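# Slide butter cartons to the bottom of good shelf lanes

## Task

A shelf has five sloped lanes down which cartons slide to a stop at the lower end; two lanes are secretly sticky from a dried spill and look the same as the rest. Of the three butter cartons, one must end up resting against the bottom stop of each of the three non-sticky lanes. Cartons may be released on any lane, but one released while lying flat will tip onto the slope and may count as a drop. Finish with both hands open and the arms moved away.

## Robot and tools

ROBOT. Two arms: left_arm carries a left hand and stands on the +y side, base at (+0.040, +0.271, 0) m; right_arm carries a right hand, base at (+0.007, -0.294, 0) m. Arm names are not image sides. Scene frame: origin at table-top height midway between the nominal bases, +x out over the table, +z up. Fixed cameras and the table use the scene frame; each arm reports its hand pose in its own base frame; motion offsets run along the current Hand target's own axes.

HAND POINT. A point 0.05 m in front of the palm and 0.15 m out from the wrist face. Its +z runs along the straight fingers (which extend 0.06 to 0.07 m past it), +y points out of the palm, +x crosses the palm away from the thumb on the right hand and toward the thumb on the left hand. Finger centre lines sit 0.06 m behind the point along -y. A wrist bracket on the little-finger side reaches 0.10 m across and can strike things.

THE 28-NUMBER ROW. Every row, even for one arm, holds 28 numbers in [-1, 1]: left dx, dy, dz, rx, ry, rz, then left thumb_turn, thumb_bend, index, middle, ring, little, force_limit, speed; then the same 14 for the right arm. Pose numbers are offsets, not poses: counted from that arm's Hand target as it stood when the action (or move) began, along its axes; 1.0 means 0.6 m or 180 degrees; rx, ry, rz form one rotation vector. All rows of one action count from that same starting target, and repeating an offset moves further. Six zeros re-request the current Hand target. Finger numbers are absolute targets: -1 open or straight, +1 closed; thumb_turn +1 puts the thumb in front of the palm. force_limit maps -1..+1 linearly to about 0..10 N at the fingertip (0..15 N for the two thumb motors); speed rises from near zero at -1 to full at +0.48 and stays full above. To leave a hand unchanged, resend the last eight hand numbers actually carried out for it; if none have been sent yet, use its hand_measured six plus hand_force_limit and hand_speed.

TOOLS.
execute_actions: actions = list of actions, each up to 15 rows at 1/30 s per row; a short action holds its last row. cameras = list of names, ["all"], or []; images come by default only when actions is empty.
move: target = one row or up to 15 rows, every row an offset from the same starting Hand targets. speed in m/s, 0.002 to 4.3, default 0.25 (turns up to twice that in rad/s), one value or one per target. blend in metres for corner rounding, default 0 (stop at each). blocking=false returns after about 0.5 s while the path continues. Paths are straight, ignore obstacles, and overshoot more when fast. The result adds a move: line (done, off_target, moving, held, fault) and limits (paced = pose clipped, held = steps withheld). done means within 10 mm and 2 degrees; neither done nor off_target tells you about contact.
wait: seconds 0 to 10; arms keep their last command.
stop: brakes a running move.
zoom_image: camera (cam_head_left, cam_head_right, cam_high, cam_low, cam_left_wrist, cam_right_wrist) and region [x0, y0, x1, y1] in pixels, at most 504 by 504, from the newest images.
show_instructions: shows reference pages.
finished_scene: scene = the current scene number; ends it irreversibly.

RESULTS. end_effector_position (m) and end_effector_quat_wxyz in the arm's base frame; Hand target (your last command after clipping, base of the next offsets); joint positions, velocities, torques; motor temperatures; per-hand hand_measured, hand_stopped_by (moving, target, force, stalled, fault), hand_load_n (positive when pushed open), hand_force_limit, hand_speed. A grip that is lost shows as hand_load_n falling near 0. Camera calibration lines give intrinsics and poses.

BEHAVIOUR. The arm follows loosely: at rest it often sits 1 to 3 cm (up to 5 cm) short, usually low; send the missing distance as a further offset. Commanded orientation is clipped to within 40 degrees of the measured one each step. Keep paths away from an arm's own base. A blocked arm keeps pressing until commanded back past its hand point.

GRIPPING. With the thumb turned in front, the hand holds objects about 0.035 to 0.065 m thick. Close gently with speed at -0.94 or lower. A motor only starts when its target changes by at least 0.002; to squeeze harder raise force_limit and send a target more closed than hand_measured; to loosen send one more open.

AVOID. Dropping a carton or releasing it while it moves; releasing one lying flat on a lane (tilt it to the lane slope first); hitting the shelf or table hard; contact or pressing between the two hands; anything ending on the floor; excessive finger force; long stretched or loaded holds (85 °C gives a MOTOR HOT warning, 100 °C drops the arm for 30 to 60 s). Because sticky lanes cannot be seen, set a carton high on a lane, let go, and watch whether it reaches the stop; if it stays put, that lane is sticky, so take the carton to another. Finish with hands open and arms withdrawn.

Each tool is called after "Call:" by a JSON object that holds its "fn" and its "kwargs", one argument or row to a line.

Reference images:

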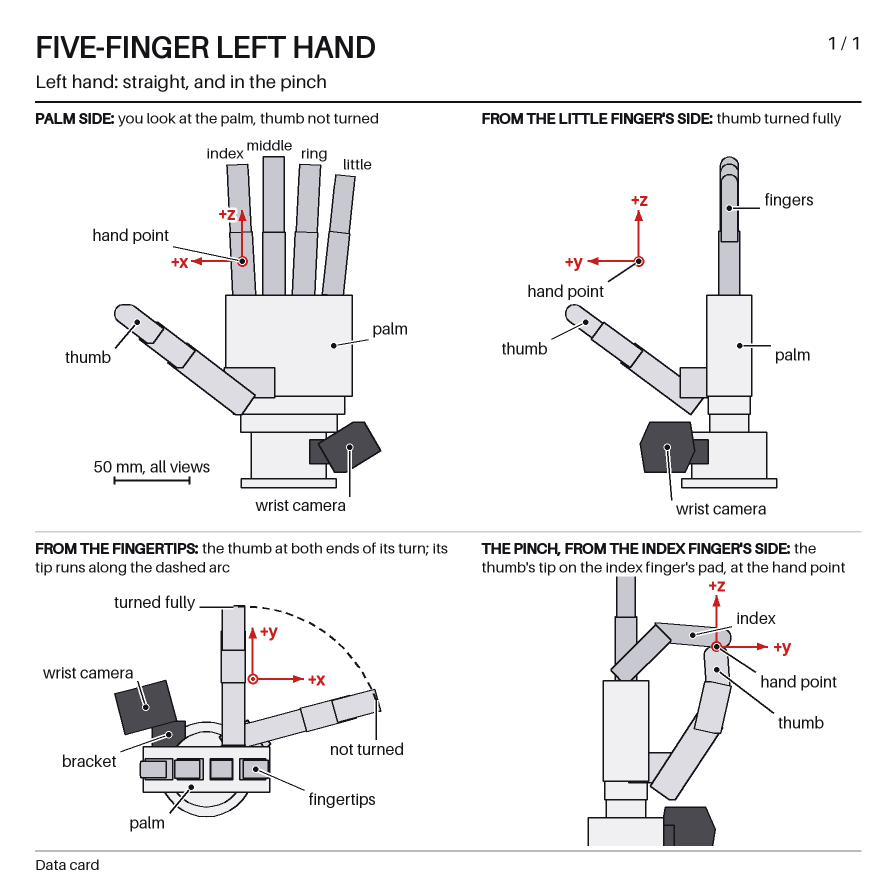

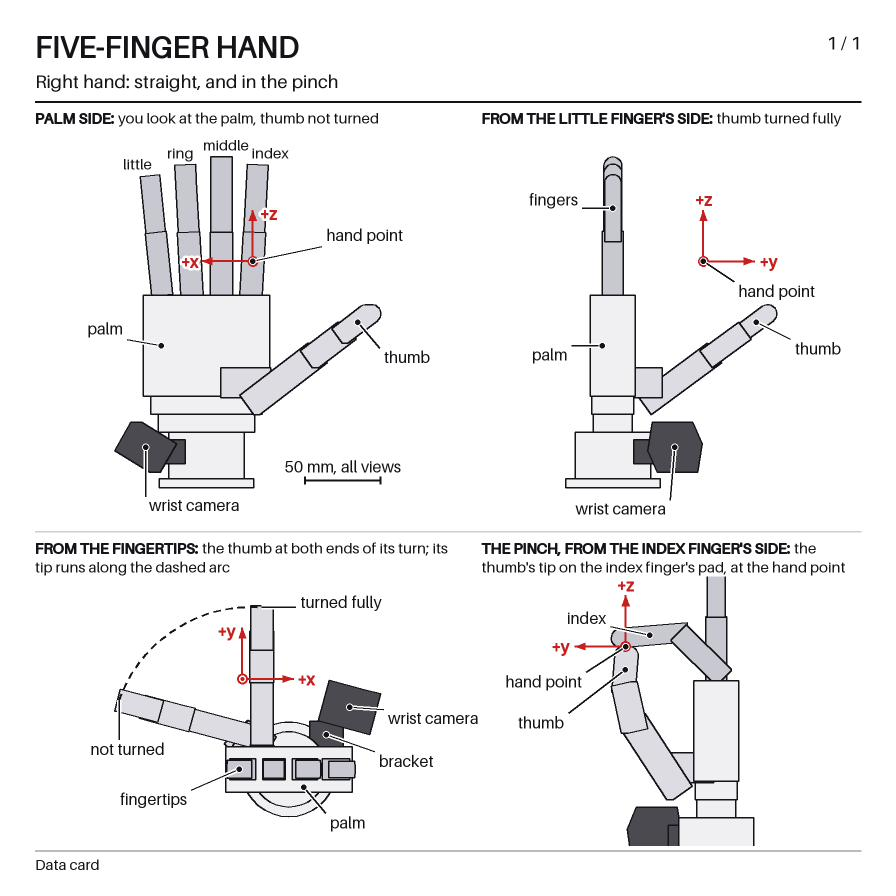

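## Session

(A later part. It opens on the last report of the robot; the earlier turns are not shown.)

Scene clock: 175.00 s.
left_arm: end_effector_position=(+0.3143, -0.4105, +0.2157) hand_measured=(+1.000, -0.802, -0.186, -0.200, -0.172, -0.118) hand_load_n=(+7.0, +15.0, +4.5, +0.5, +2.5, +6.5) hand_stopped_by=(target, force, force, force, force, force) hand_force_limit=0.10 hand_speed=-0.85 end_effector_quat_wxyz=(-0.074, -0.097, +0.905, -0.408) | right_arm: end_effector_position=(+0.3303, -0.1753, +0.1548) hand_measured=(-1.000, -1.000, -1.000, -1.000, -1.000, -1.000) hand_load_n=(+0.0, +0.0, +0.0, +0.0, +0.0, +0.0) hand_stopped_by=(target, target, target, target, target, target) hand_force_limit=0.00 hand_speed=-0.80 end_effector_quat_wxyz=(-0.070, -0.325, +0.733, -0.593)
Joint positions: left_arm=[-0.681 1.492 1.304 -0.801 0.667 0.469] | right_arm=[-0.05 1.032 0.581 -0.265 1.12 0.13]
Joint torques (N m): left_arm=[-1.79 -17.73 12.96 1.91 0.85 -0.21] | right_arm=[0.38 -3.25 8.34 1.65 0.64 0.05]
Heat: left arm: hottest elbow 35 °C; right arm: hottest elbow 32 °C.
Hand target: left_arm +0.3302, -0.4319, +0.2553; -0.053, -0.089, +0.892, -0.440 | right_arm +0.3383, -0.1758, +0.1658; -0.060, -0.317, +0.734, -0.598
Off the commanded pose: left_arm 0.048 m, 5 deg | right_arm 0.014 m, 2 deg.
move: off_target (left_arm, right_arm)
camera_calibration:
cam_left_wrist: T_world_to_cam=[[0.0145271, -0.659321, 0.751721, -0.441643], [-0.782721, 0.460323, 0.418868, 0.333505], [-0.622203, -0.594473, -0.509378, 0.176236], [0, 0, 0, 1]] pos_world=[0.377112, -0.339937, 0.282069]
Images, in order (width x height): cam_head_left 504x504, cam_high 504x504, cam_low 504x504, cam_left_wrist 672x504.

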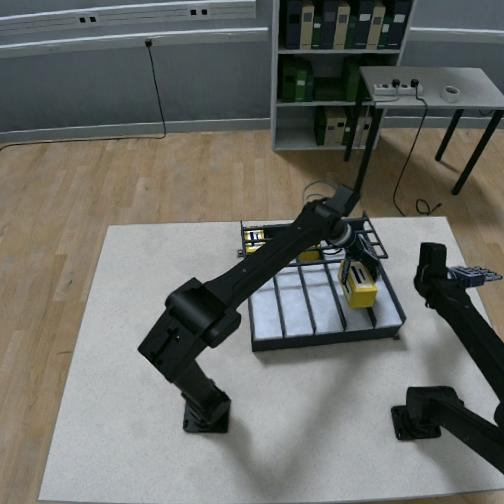

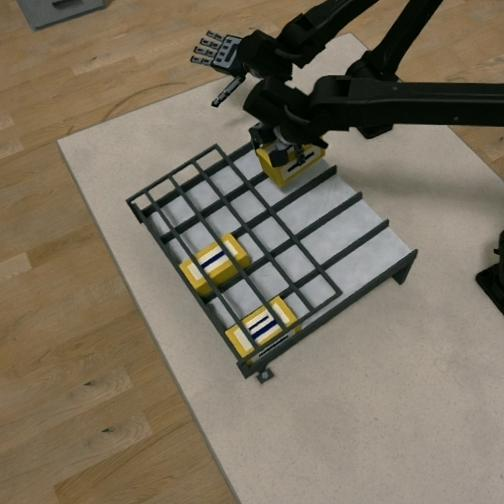

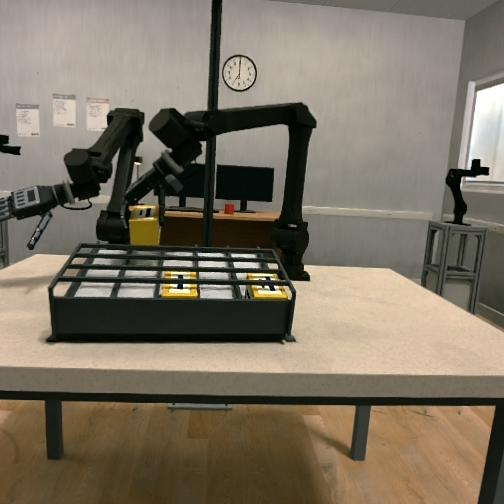

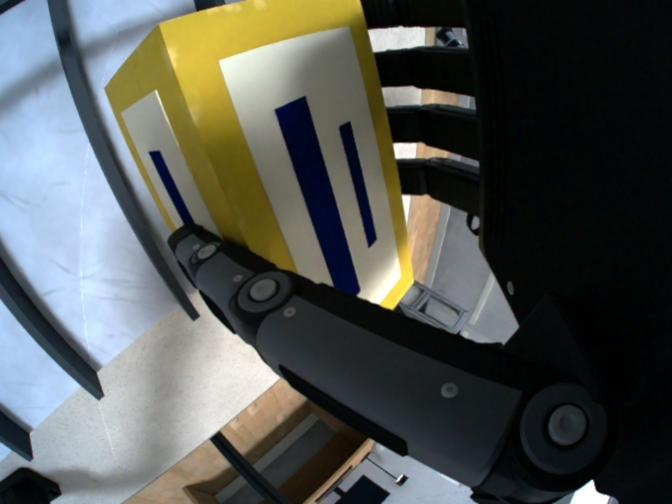

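Call:
{"fn": "move", "kwargs": {
  "target": [-0.0144,0.1399,0.0897,0,0,0,1,-0.7,-0.1,-0.1,-0.1,-0.1,0.1,-0.85,0,0,0,0,0,0,-1,-1,-1,-1,-1,-1,0,-0.8],
  "speed": 0.12,
  "cameras": ["cam_head_left","cam_low","cam_left_wrist","cam_high"]
}}

Call:
{"fn": "zoom_image", "kwargs": {
  "camera": "cam_head_left",
  "region": [310, 250, 410, 350]
}}

Call:
{"fn": "zoom_image", "kwargs": {
  "camera": "cam_low",
  "region": [80, 220, 210, 310]
}}

Scene clock: 177.97 s.
left_arm: end_effector_position=(+0.3188, -0.4152, +0.1476) hand_measured=(+1.000, -0.802, -0.186, -0.200, -0.172, -0.118) hand_load_n=(+7.0, +15.5, +4.0, +0.0, +2.5, +6.0) hand_stopped_by=(target, force, force, force, force, force) hand_force_limit=0.10 hand_speed=-0.85 end_effector_quat_wxyz=(-0.057, -0.089, +0.898, -0.428) | right_arm: end_effector_position=(+0.3303, -0.1753, +0.1548) hand_measured=(-1.000, -1.000, -1.000, -1.000, -1.000, -1.000) hand_load_n=(-0.5, +0.0, +0.0, +0.0, +0.0, +0.0) hand_stopped_by=(target, target, target, target, target, target) hand_force_limit=0.00 hand_speed=-0.80 end_effector_quat_wxyz=(-0.070, -0.325, +0.733, -0.593)
Joint positions: left_arm=[-0.681 1.528 1.144 -0.543 0.67 0.46] | right_arm=[-0.05 1.032 0.581 -0.265 1.12 0.13]
Joint torques (N m): left_arm=[-1.67 -17.61 8.05 2.21 0.69 -0.13] | right_arm=[0.32 -2.96 8.31 1.74 0.64 0.03]
Heat: left arm: hottest elbow 35 °C; right arm: hottest elbow 32 °C.
Hand target: left_arm +0.3204, -0.4237, +0.1558; -0.053, -0.089, +0.892, -0.440 | right_arm +0.3383, -0.1758, +0.1658; -0.060, -0.317, +0.734, -0.598
Off the commanded pose: left_arm 0.012 m, 2 deg | right_arm 0.014 m, 2 deg.
move: off_target (left_arm, right_arm)
camera_calibration:
cam_left_wrist: T_world_to_cam=[[-0.0139106, -0.628321, 0.77783, -0.375585], [-0.800734, 0.4729, 0.367682, 0.38621], [-0.598858, -0.61772, -0.509696, 0.124597], [0, 0, 0, 1]] pos_world=[0.378643, -0.34166, 0.213645]
Images, in order (width x height): cam_head_left 504x504, cam_high 504x504, cam_low 504x504, cam_left_wrist 672x504.

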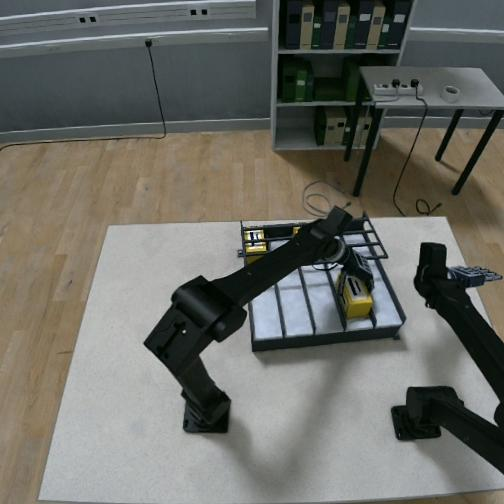

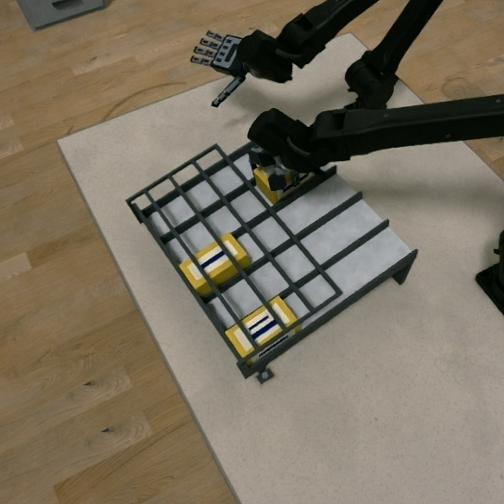

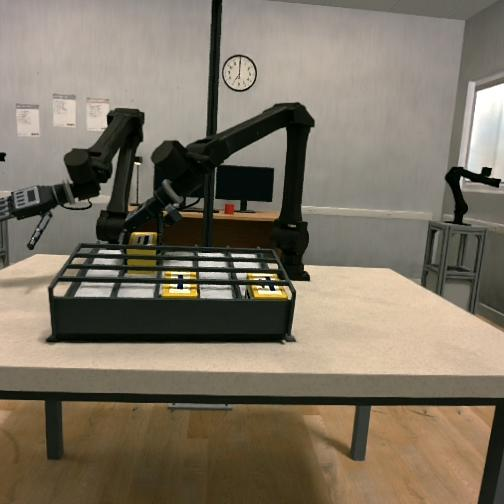

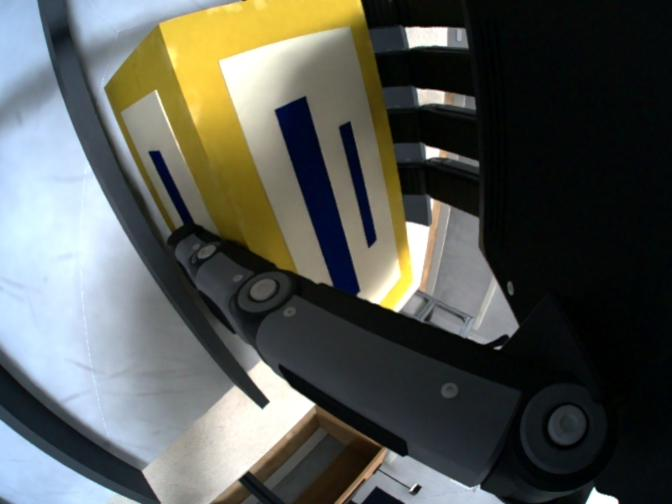

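Scaled by 5.040.

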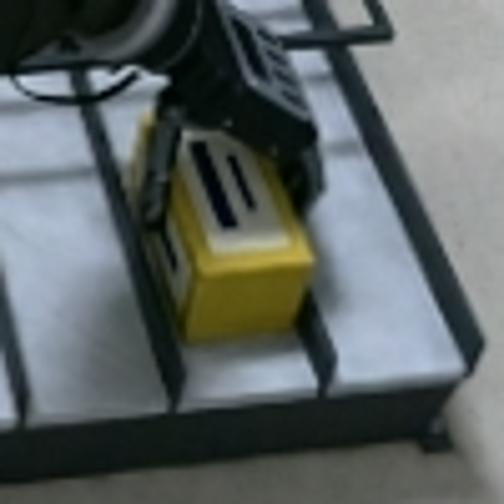

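Scaled by 3.877.

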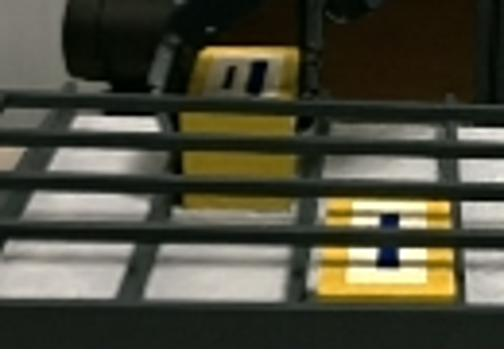

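Call:
{"fn": "move", "kwargs": {
  "target": [-0.0016,0.0113,0.0098,0,0,0,1,-0.7,-0.1,-0.1,-0.1,-0.1,0.1,-0.85,0,0,0,0,0,0,-1,-1,-1,-1,-1,-1,0,-0.8],
  "speed": 0.05,
  "cameras": ["cam_head_left","cam_low"]
}}

Call:
{"fn": "zoom_image", "kwargs": {
  "camera": "cam_head_left",
  "region": [310, 250, 410, 350]
}}

Call:
{"fn": "zoom_image", "kwargs": {
  "camera": "cam_low",
  "region": [80, 220, 210, 310]
}}

Scene clock: 180.83 s.
left_arm: end_effector_position=(+0.3190, -0.4166, +0.1464) hand_measured=(+1.000, -0.802, -0.186, -0.200, -0.172, -0.118) hand_load_n=(+7.0, +15.5, +3.5, -2.5, +2.0, +6.0) hand_stopped_by=(target, force, force, force, force, force) hand_force_limit=0.10 hand_speed=-0.85 end_effector_quat_wxyz=(-0.056, -0.090, +0.895, -0.433) | right_arm: end_effector_position=(+0.3303, -0.1753, +0.1548) hand_measured=(-1.000, -1.000, -1.000, -1.000, -1.000, -1.000) hand_load_n=(+0.0, +0.0, +0.0, +0.0, +0.0, +0.0) hand_stopped_by=(target, target, target, target, target, target) hand_force_limit=0.00 hand_speed=-0.80 end_effector_quat_wxyz=(-0.070, -0.325, +0.733, -0.593)
Joint positions: left_arm=[-0.681 1.528 1.136 -0.523 0.673 0.452] | right_arm=[-0.05 1.032 0.581 -0.265 1.12 0.13]
Joint torques (N m): left_arm=[-1.85 -16.67 7.5 2.4 0.54 -0.1] | right_arm=[0.44 -3.08 8.32 1.7 0.67 0.05]
Heat: left arm: hottest elbow 35 °C; right arm: hottest elbow 32 °C.
Hand target: left_arm +0.3198, -0.4242, +0.1468; -0.054, -0.089, +0.892, -0.440 | right_arm +0.3383, -0.1758, +0.1658; -0.060, -0.317, +0.734, -0.598
Off the commanded pose: left_arm 0.008 m, 1 deg | right_arm 0.014 m, 2 deg.
move: off_target (right_arm)
Images, in order (width x height): cam_head_left 504x504, cam_low 504x504.

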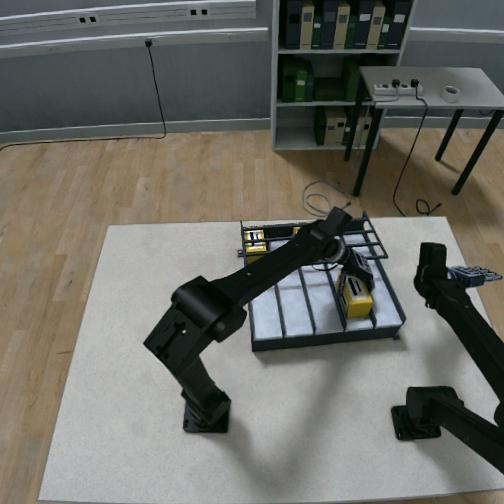

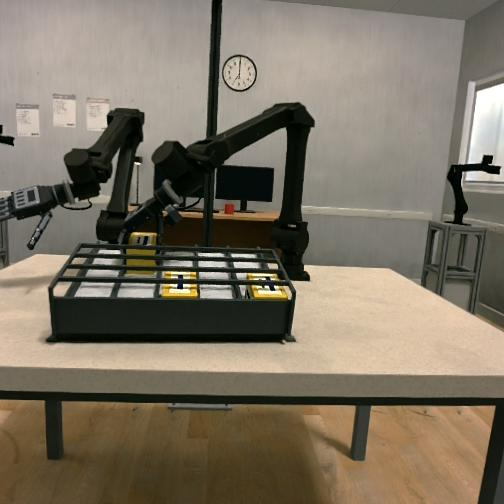

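Scaled by 5.040.

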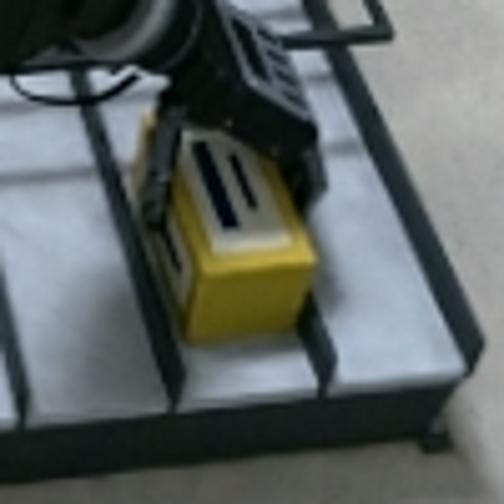

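Scaled by 3.877.

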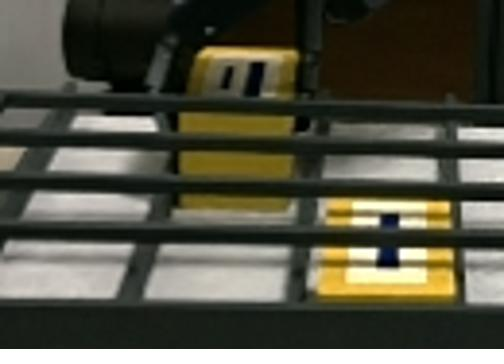

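Call:
{"fn": "move", "kwargs": {
  "target": [-0.0006,0.0045,-0.0015,0,0,0,1,-0.7,-0.1,-0.1,-0.1,-0.1,0.1,-0.85,0,0,0,0,0,0,-1,-1,-1,-1,-1,-1,0,-0.8],
  "speed": 0.05,
  "cameras": ["cam_left_wrist"]
}}

Call:
{"fn": "move", "kwargs": {
  "target": [0,0,0,0,0,0,1,-1,-0.4,-0.4,-0.4,-0.4,0.1,-0.3,0,0,0,0,0,0,-1,-1,-1,-1,-1,-1,0,-0.8],
  "speed": 0.05,
  "cameras": ["cam_low","cam_left_wrist"]
}}

Scene clock: 183.33 s.
left_arm: end_effector_position=(+0.3189, -0.4165, +0.1461) hand_measured=(+1.000, -0.802, -0.186, -0.200, -0.172, -0.118) hand_load_n=(+7.0, +15.5, +3.5, -3.0, +2.0, +6.0) hand_stopped_by=(target, force, force, force, force, force) hand_force_limit=0.10 hand_speed=-0.85 end_effector_quat_wxyz=(-0.056, -0.090, +0.895, -0.434) | right_arm: end_effector_position=(+0.3303, -0.1753, +0.1548) hand_measured=(-1.000, -1.000, -1.000, -1.000, -1.000, -1.000) hand_load_n=(+0.0, +0.0, +0.0, +0.0, +0.0, +0.0) hand_stopped_by=(target, target, target, target, target, target) hand_force_limit=0.00 hand_speed=-0.80 end_effector_quat_wxyz=(-0.070, -0.325, +0.733, -0.593)
Joint positions: left_arm=[-0.681 1.527 1.133 -0.518 0.675 0.451] | right_arm=[-0.05 1.032 0.581 -0.265 1.12 0.13]
Joint torques (N m): left_arm=[-1.49 -16.91 7.38 2.5 0.53 -0.05] | right_arm=[0.5 -2.84 8.32 1.63 0.67 0.02]
Heat: left arm: hottest elbow 35 °C; right arm: hottest elbow 32 °C.
Hand target: left_arm +0.3196, -0.4218, +0.1452; -0.054, -0.089, +0.892, -0.440 | right_arm +0.3383, -0.1758, +0.1658; -0.060, -0.317, +0.734, -0.598
Off the commanded pose: left_arm 0.005 m, 1 deg | right_arm 0.014 m, 2 deg.
move: off_target (right_arm)
camera_calibration:
cam_left_wrist: T_world_to_cam=[[-0.0131722, -0.618669, 0.785541, -0.372573], [-0.802883, 0.474801, 0.360476, 0.39009], [-0.595991, -0.62595, -0.502973, 0.117709], [0, 0, 0, 1]] pos_world=[0.378443, -0.342035, 0.211258]
Images, in order (width x height): cam_left_wrist 672x504.

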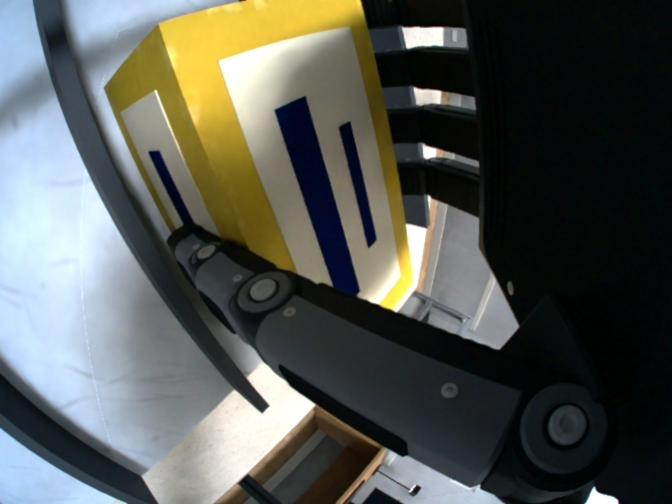

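Scene clock: 183.83 s.
left_arm: end_effector_position=(+0.3214, -0.4179, +0.1476) hand_measured=(+1.000, -1.000, -0.400, -0.400, -0.400, -0.400) hand_load_n=(+0.0, +0.0, +0.0, +0.0, +0.0, +0.0) hand_stopped_by=(target, target, target, target, target, target) hand_force_limit=0.10 hand_speed=-0.30 end_effector_quat_wxyz=(-0.051, -0.088, +0.893, -0.438) | right_arm: end_effector_position=(+0.3303, -0.1753, +0.1548) hand_measured=(-1.000, -1.000, -1.000, -1.000, -1.000, -1.000) hand_load_n=(+0.0, +0.0, +0.0, +0.0, +0.0, +0.0) hand_stopped_by=(target, target, target, target, target, target) hand_force_limit=0.00 hand_speed=-0.80 end_effector_quat_wxyz=(-0.070, -0.325, +0.733, -0.593)
Joint positions: left_arm=[-0.68 1.526 1.133 -0.505 0.675 0.451] | right_arm=[-0.05 1.032 0.581 -0.265 1.12 0.13]
Joint torques (N m): left_arm=[-1.61 -16.62 7.23 1.87 0.51 -0.04] | right_arm=[0.38 -3.25 8.23 1.72 0.67 0.04]
Heat: left arm: hottest elbow 35 °C; right arm: hottest elbow 32 °C.
Hand target: left_arm +0.3197, -0.4218, +0.1454; -0.053, -0.089, +0.892, -0.440 | right_arm +0.3383, -0.1758, +0.1658; -0.060, -0.317, +0.734, -0.598
Off the commanded pose: left_arm 0.005 m, 0 deg | right_arm 0.014 m, 2 deg.
move: off_target (right_arm)
camera_calibration:
cam_left_wrist: T_world_to_cam=[[-0.0209236, -0.611649, 0.790853, -0.369941], [-0.806996, 0.477287, 0.347785, 0.396414], [-0.590186, -0.630938, -0.503584, 0.11532], [0, 0, 0, 1]] pos_world=[0.380224, -0.342717, 0.212775]
Images, in order (width x height): cam_low 504x504, cam_left_wrist 672x504.

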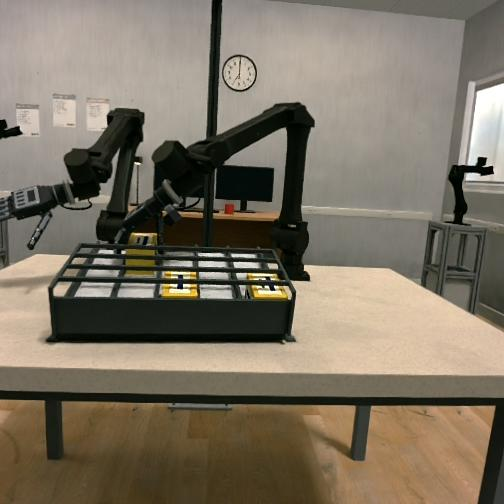

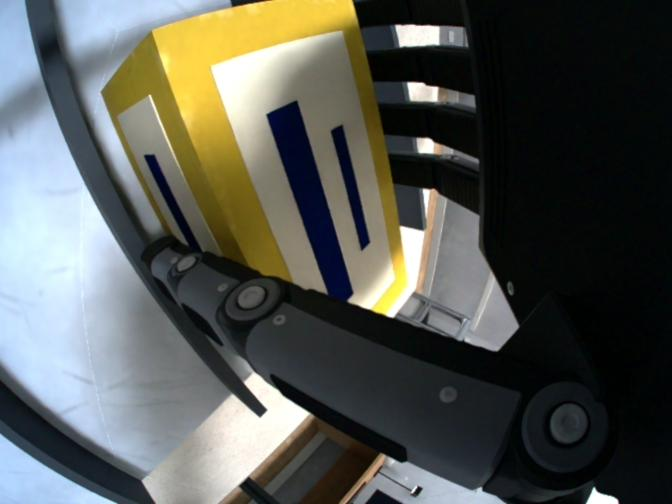

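Call:
{"fn": "zoom_image", "kwargs": {
  "camera": "cam_low",
  "region": [110, 220, 180, 290]
}}

Call:
{"fn": "wait", "kwargs": {
  "seconds": 0,
  "cameras": ["cam_left_wrist","cam_head_left"]
}}

Call:
{"fn": "zoom_image", "kwargs": {
  "camera": "cam_head_left",
  "region": [310, 250, 410, 350]
}}

Scaled by 7.200.

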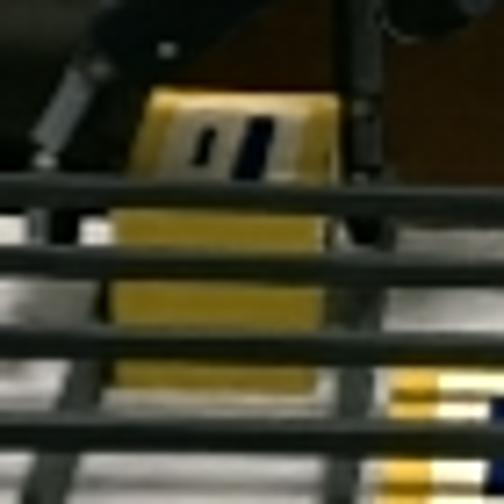

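Scene clock: 184.67 s.
left_arm: end_effector_position=(+0.3214, -0.4179, +0.1476) hand_measured=(+1.000, -1.000, -0.400, -0.400, -0.400, -0.400) hand_load_n=(+0.0, +0.0, +0.0, +0.0, +0.0, +0.0) hand_stopped_by=(target, target, target, target, target, target) hand_force_limit=0.10 hand_speed=-0.30 end_effector_quat_wxyz=(-0.051, -0.088, +0.893, -0.438) | right_arm: end_effector_position=(+0.3303, -0.1753, +0.1548) hand_measured=(-1.000, -1.000, -1.000, -1.000, -1.000, -1.000) hand_load_n=(+0.0, +0.0, +0.0, +0.0, +0.0, +0.0) hand_stopped_by=(target, target, target, target, target, target) hand_force_limit=0.00 hand_speed=-0.80 end_effector_quat_wxyz=(-0.070, -0.325, +0.733, -0.593)
Joint positions: left_arm=[-0.68 1.526 1.133 -0.505 0.675 0.451] | right_arm=[-0.05 1.032 0.581 -0.265 1.12 0.13]
Joint torques (N m): left_arm=[-1.67 -16.85 7.31 1.85 0.51 -0.05] | right_arm=[0.26 -3.31 8.31 1.68 0.65 0.04]
Heat: left arm: hottest elbow 35 °C; right arm: hottest elbow 32 °C.
Hand target: left_arm +0.3197, -0.4218, +0.1454; -0.053, -0.089, +0.892, -0.440 | right_arm +0.3383, -0.1758, +0.1658; -0.060, -0.317, +0.734, -0.598
Off the commanded pose: left_arm 0.005 m, 0 deg | right_arm 0.014 m, 2 deg.
camera_calibration:
cam_left_wrist: T_world_to_cam=[[-0.0209236, -0.611649, 0.790853, -0.369941], [-0.806996, 0.477287, 0.347785, 0.396414], [-0.590186, -0.630938, -0.503584, 0.11532], [0, 0, 0, 1]] pos_world=[0.380224, -0.342717, 0.212775]
Images, in order (width x height): cam_head_left 504x504, cam_left_wrist 672x504.

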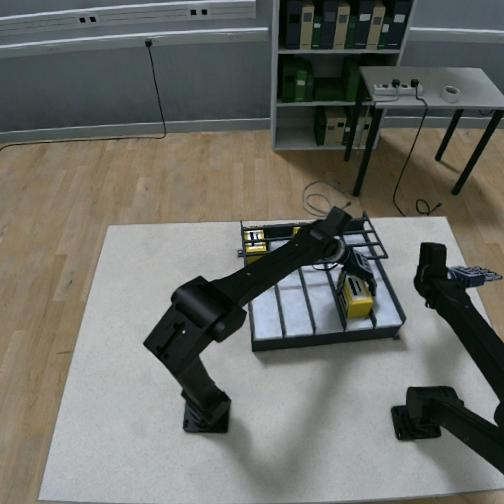

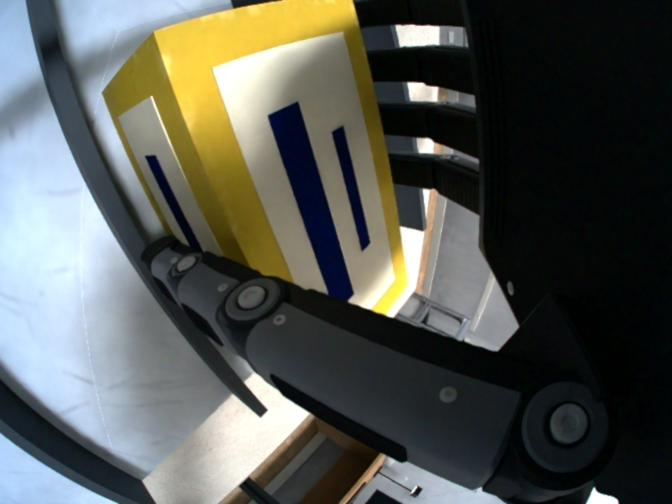

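Scaled by 5.040.

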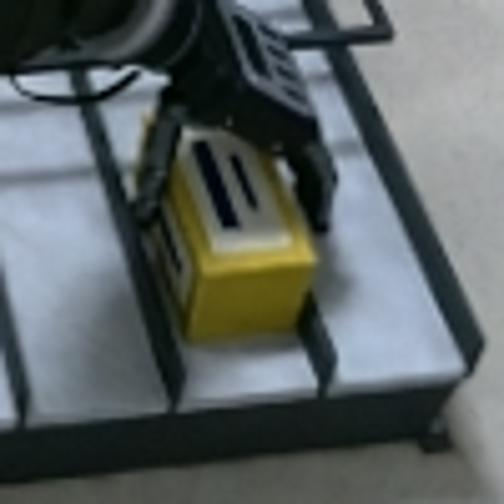

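Call:
{"fn": "move", "kwargs": {
  "target": [
    [0,0,0,0,0,0,1,-0.7,-0.1,-0.1,-0.1,-0.1,0.15,-0.85,0,0,0,0,0,0,-1,-1,-1,-1,-1,-1,0,-0.8]
  ],
  "speed": 0.1,
  "cameras": ["cam_left_wrist"]
}}

Scene clock: 187.57 s.
left_arm: end_effector_position=(+0.3223, -0.4191, +0.1479) hand_measured=(+1.000, -0.874, -0.126, -0.140, -0.112, -0.100) hand_load_n=(+1.5, +15.0, +7.5, +5.0, +6.5, +0.0) hand_stopped_by=(target, force, force, force, force, target) hand_force_limit=0.15 hand_speed=-0.85 end_effector_quat_wxyz=(-0.048, -0.086, +0.893, -0.440) | right_arm: end_effector_position=(+0.3303, -0.1753, +0.1548) hand_measured=(-1.000, -1.000, -1.000, -1.000, -1.000, -1.000) hand_load_n=(+0.0, +0.0, +0.0, +0.0, -0.5, +0.0) hand_stopped_by=(target, target, target, target, target, target) hand_force_limit=0.00 hand_speed=-0.80 end_effector_quat_wxyz=(-0.070, -0.325, +0.733, -0.593)
Joint positions: left_arm=[-0.681 1.526 1.133 -0.498 0.673 0.451] | right_arm=[-0.05 1.032 0.581 -0.265 1.12 0.13]
Joint torques (N m): left_arm=[-1.55 -16.73 7.31 1.62 0.59 -0.05] | right_arm=[0.32 -3.19 8.35 1.77 0.66 0.06]
Heat: left arm: hottest elbow 35 °C; right arm: hottest elbow 32 °C.
Hand target: left_arm +0.3197, -0.4218, +0.1454; -0.053, -0.089, +0.892, -0.440 | right_arm +0.3383, -0.1758, +0.1658; -0.060, -0.317, +0.734, -0.598
Off the commanded pose: left_arm 0.005 m, 1 deg | right_arm 0.014 m, 2 deg.
move: off_target (right_arm)
camera_calibration:
cam_left_wrist: T_world_to_cam=[[-0.0258562, -0.609726, 0.792191, -0.36869], [-0.809291, 0.477966, 0.341462, 0.399481], [-0.586839, -0.632284, -0.505804, 0.113913], [0, 0, 0, 1]] pos_world=[0.380612, -0.343713, 0.213283]
Images, in order (width x height): cam_left_wrist 672x504.

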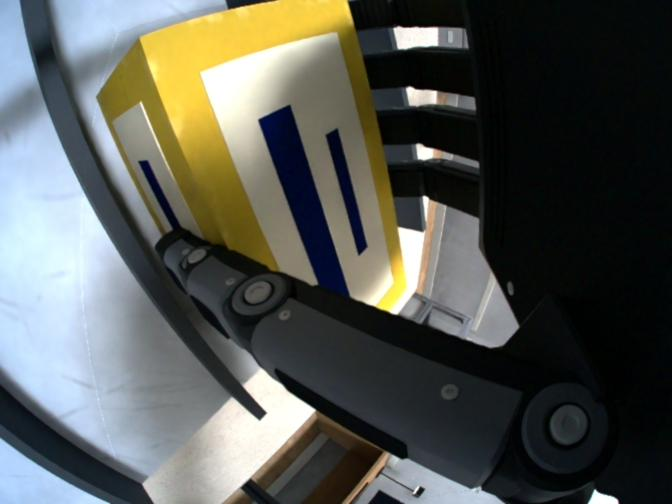

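Call:
{"fn": "move", "kwargs": {
  "target": [0.0155,-0.1455,-0.1117,0,0,0,1,-0.7,-0.1,-0.1,-0.1,-0.1,0.15,-0.85,0.0812,-0.0420,0.1433,0,0,0,-1,-1,-1,-1,-1,-1,0,-0.8],
  "speed": 0.12,
  "cameras": ["cam_head_left","cam_head_right","cam_left_wrist","cam_high","cam_low"]
}}

Scene clock: 196.10 s.
left_arm: end_effector_position=(+0.3133, -0.4106, +0.2059) hand_measured=(+1.000, -0.874, -0.126, -0.140, -0.112, -0.100) hand_load_n=(+1.5, +15.5, +7.0, +5.0, +6.0, +0.0) hand_stopped_by=(target, force, force, force, force, target) hand_force_limit=0.15 hand_speed=-0.85 end_effector_quat_wxyz=(-0.081, -0.102, +0.905, -0.406) | right_arm: end_effector_position=(+0.3238, -0.2638, +0.1625) hand_measured=(-1.000, -1.000, -1.000, -1.000, -1.000, -1.000) hand_load_n=(+0.0, +0.0, +0.0, +0.0, +0.0, +0.0) hand_stopped_by=(target, target, target, target, target, target) hand_force_limit=0.00 hand_speed=-0.80 end_effector_quat_wxyz=(-0.070, -0.331, +0.739, -0.583)
Joint positions: left_arm=[-0.68 1.502 1.289 -0.786 0.674 0.461] | right_arm=[-0.361 1.049 0.585 -0.023 0.846 -0.163]
Joint torques (N m): left_arm=[-0.62 -20.13 12.85 1.02 0.88 -0.02] | right_arm=[-0.85 -2.96 10.18 2.65 0.22 -0.13]
Heat: left arm: hottest elbow 35 °C; right arm: hottest elbow 33 °C.
Hand target: left_arm +0.3297, -0.4218, +0.2552; -0.054, -0.089, +0.892, -0.440 | right_arm +0.3384, -0.2757, +0.1860; -0.060, -0.317, +0.734, -0.598
Off the commanded pose: left_arm 0.053 m, 5 deg | right_arm 0.030 m, 3 deg.
move: off_target (left_arm, right_arm)
camera_calibration:
cam_left_wrist: T_world_to_cam=[[0.0295672, -0.661275, 0.74956, -0.439476], [-0.776466, 0.45704, 0.433838, 0.33041], [-0.629465, -0.594835, -0.499944, 0.17078], [0, 0, 0, 1]] pos_world=[0.377046, -0.34004, 0.27145]
Images, in order (width x height): cam_head_left 504x504, cam_head_right 504x504, cam_high 504x504, cam_low 504x504, cam_left_wrist 672x504.

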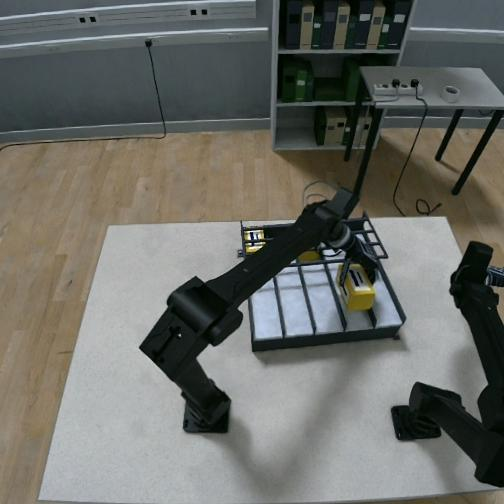

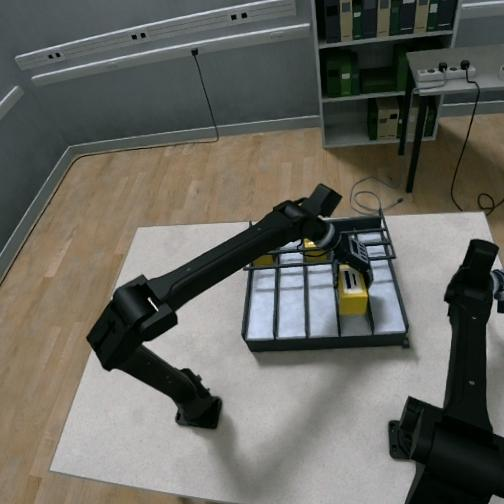

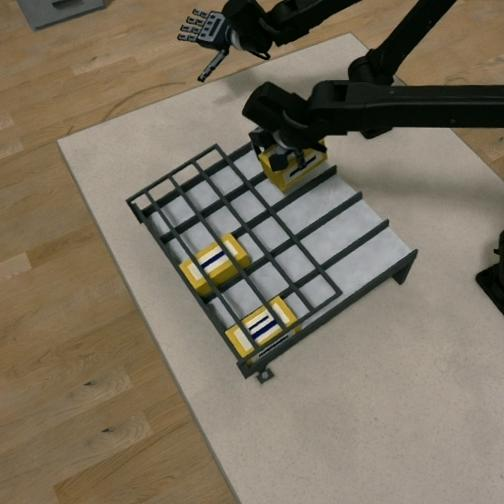

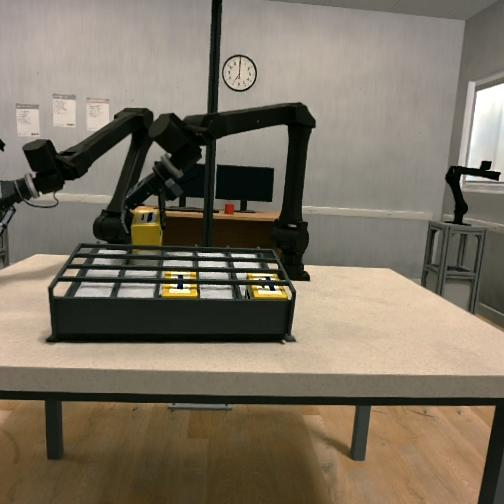

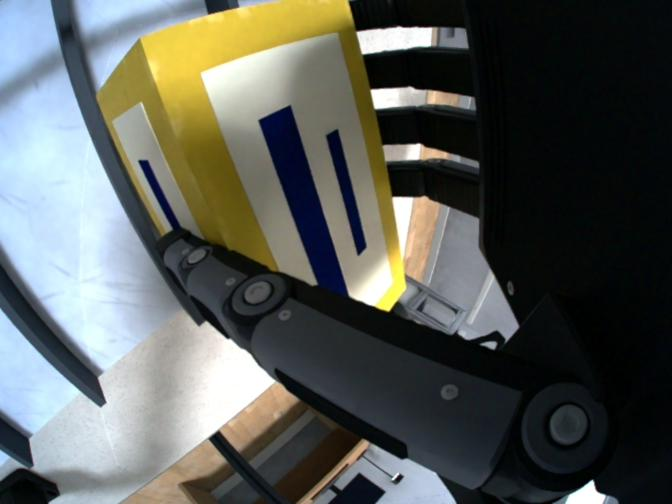

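Call:
{"fn": "move", "kwargs": {
  "target": [0.0139,-0.1190,0.1146,0,0,0,1,-0.7,-0.1,-0.1,-0.1,-0.1,0.15,-0.85,0,0,0,0,0,0,-1,-1,-1,-1,-1,-1,0,-0.8],
  "speed": 0.12,
  "cameras": ["cam_head_left","cam_head_right","cam_left_wrist","cam_low"]
}}

Scene clock: 198.93 s.
left_arm: end_effector_position=(+0.3232, -0.4984, +0.2291) hand_measured=(+1.000, -0.874, -0.126, -0.140, -0.112, -0.100) hand_load_n=(+2.0, +15.5, +7.0, +5.0, +6.0, +0.0) hand_stopped_by=(target, force, force, force, force, target) hand_force_limit=0.15 hand_speed=-0.85 end_effector_quat_wxyz=(-0.069, -0.094, +0.906, -0.407) | right_arm: end_effector_position=(+0.3239, -0.2638, +0.1625) hand_measured=(-1.000, -1.000, -1.000, -1.000, -1.000, -1.000) hand_load_n=(+0.0, +0.0, +0.0, +0.0, +0.0, +0.0) hand_stopped_by=(target, target, target, target, target, target) hand_force_limit=0.00 hand_speed=-0.80 end_effector_quat_wxyz=(-0.070, -0.332, +0.738, -0.583)
Joint positions: left_arm=[-0.8 1.643 1.511 -0.785 0.591 0.357] | right_arm=[-0.361 1.049 0.585 -0.023 0.846 -0.164]
Joint torques (N m): left_arm=[-1.73 -20.78 13.37 1.76 0.75 -0.19] | right_arm=[-1.08 -2.96 10.09 2.71 0.24 -0.11]
Heat: left arm: hottest elbow 35 °C; right arm: hottest elbow 33 °C.
Hand target: left_arm +0.3351, -0.5199, +0.2703; -0.054, -0.089, +0.892, -0.440 | right_arm +0.3385, -0.2757, +0.1860; -0.060, -0.317, +0.734, -0.598
Off the commanded pose: left_arm 0.048 m, 4 deg | right_arm 0.030 m, 3 deg.
move: off_target (left_arm, right_arm)
camera_calibration:
cam_left_wrist: T_world_to_cam=[[0.00488705, -0.661316, 0.750091, -0.507339], [-0.787185, 0.460046, 0.410727, 0.378443], [-0.616697, -0.592468, -0.51833, 0.137678], [0, 0, 0, 1]] pos_world=[0.38529, -0.428043, 0.296477]
Images, in order (width x height): cam_head_left 504x504, cam_head_right 504x504, cam_low 504x504, cam_left_wrist 672x504.

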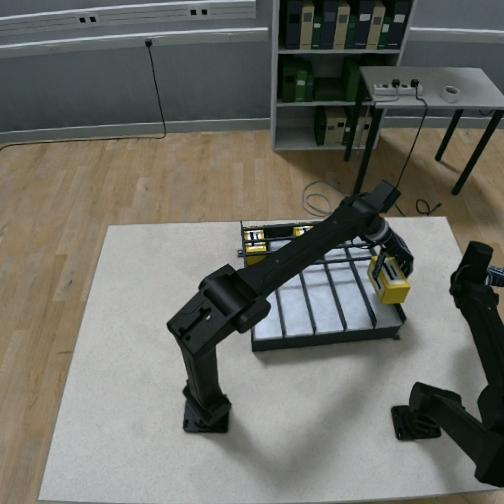

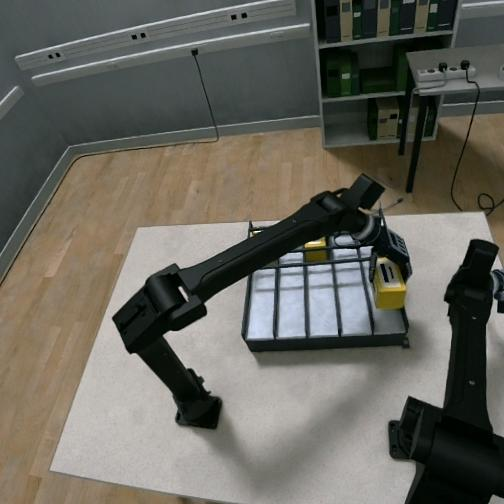

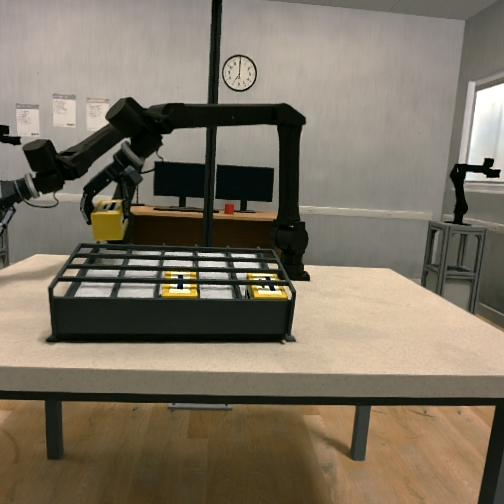

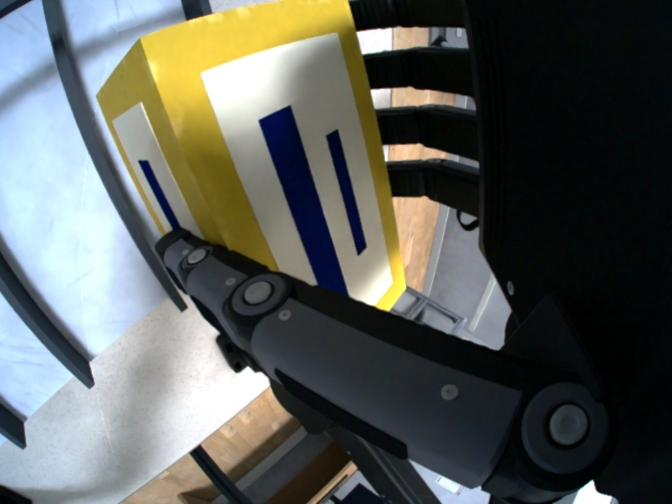

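Call:
{"fn": "move", "kwargs": {
  "target": [-0.0135,0.1572,0.1035,0,0,0,1,-0.7,-0.1,-0.1,-0.1,-0.1,0.15,-0.85,0,0,0,0,0,0,-1,-1,-1,-1,-1,-1,0,-0.8],
  "speed": 0.12,
  "cameras": ["cam_head_left","cam_head_right","cam_left_wrist","cam_low"]
}}

Call:
{"fn": "zoom_image", "kwargs": {
  "camera": "cam_head_left",
  "region": [340, 250, 430, 350]
}}

Call:
{"fn": "zoom_image", "kwargs": {
  "camera": "cam_low",
  "region": [40, 220, 170, 310]
}}

Call:
{"fn": "zoom_image", "kwargs": {
  "camera": "cam_head_right",
  "region": [330, 260, 430, 360]
}}

Scene clock: 201.93 s.
left_arm: end_effector_position=(+0.3241, -0.5040, +0.1511) hand_measured=(+1.000, -0.876, -0.126, -0.140, -0.112, -0.100) hand_load_n=(+1.5, +15.5, +7.0, +4.5, +6.0, +0.0) hand_stopped_by=(target, force, force, force, force, target) hand_force_limit=0.15 hand_speed=-0.85 end_effector_quat_wxyz=(-0.052, -0.087, +0.897, -0.430) | right_arm: end_effector_position=(+0.3239, -0.2638, +0.1625) hand_measured=(-1.000, -1.000, -1.000, -1.000, -1.000, -1.000) hand_load_n=(+0.0, +0.0, +0.0, +0.0, +0.0, +0.0) hand_stopped_by=(target, target, target, target, target, target) hand_force_limit=0.00 hand_speed=-0.80 end_effector_quat_wxyz=(-0.070, -0.332, +0.738, -0.583)
Joint positions: left_arm=[-0.806 1.671 1.319 -0.497 0.587 0.344] | right_arm=[-0.361 1.049 0.585 -0.023 0.846 -0.164]
Joint torques (N m): left_arm=[-1.73 -20.25 8.01 2.19 0.64 -0.1] | right_arm=[-0.85 -2.9 10.11 2.71 0.24 -0.11]
Heat: left arm: hottest elbow 36 °C; right arm: hottest elbow 34 °C.
Hand target: left_arm +0.3225, -0.5120, +0.1579; -0.053, -0.089, +0.892, -0.440 | right_arm +0.3385, -0.2757, +0.1860; -0.060, -0.317, +0.734, -0.598
Off the commanded pose: left_arm 0.011 m, 1 deg | right_arm 0.030 m, 3 deg.
move: off_target (left_arm, right_arm)
camera_calibration:
cam_left_wrist: T_world_to_cam=[[-0.0209502, -0.626304, 0.779297, -0.430982], [-0.804646, 0.473189, 0.35866, 0.433924], [-0.593385, -0.619544, -0.513866, 0.072633], [0, 0, 0, 1]] pos_world=[0.383226, -0.430255, 0.217556]
Images, in order (width x height): cam_head_left 504x504, cam_head_right 504x504, cam_low 504x504, cam_left_wrist 672x504.

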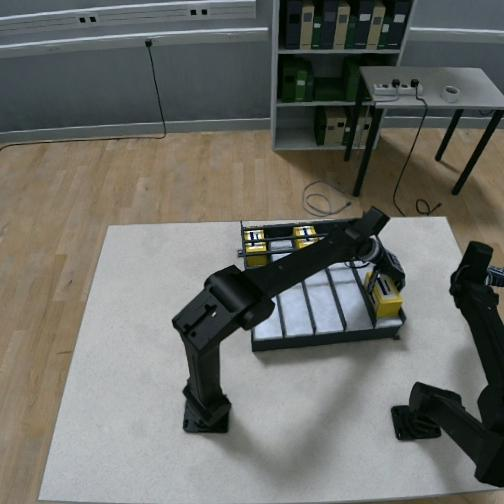

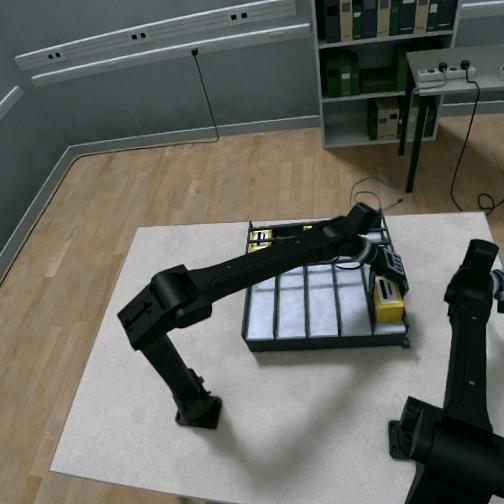

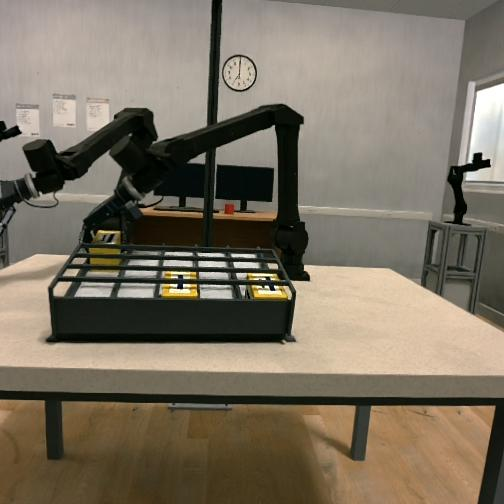

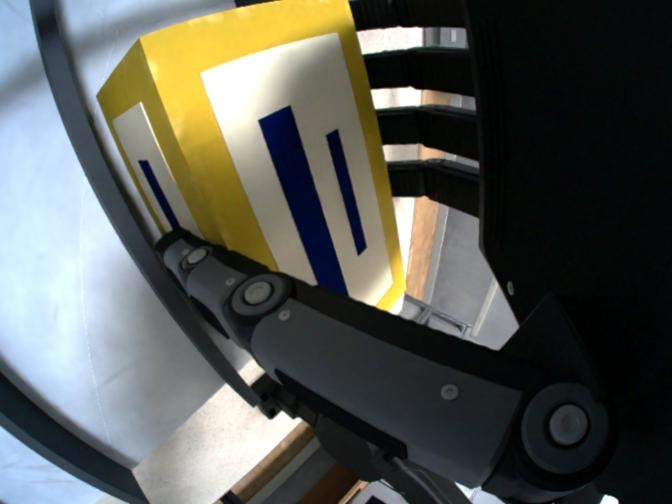

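Scaled by 5.040.

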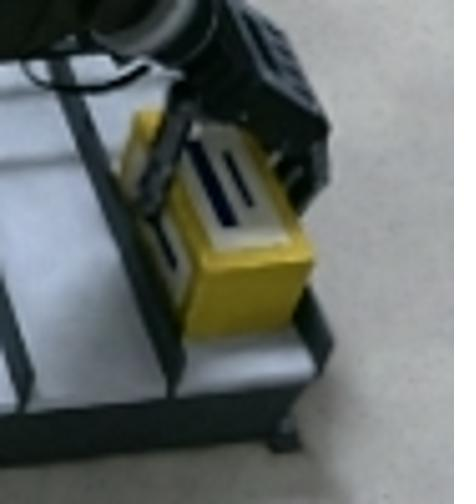

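Scaled by 3.877.

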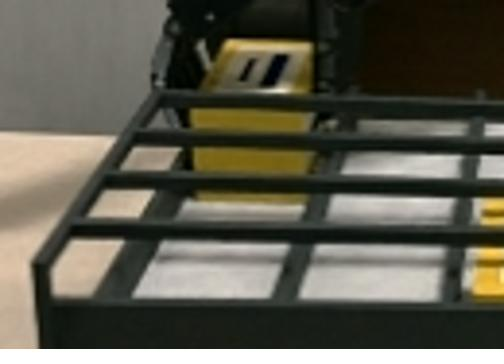

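Scaled by 5.040.

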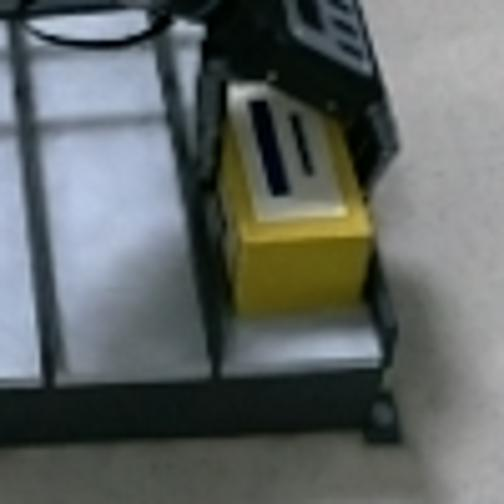

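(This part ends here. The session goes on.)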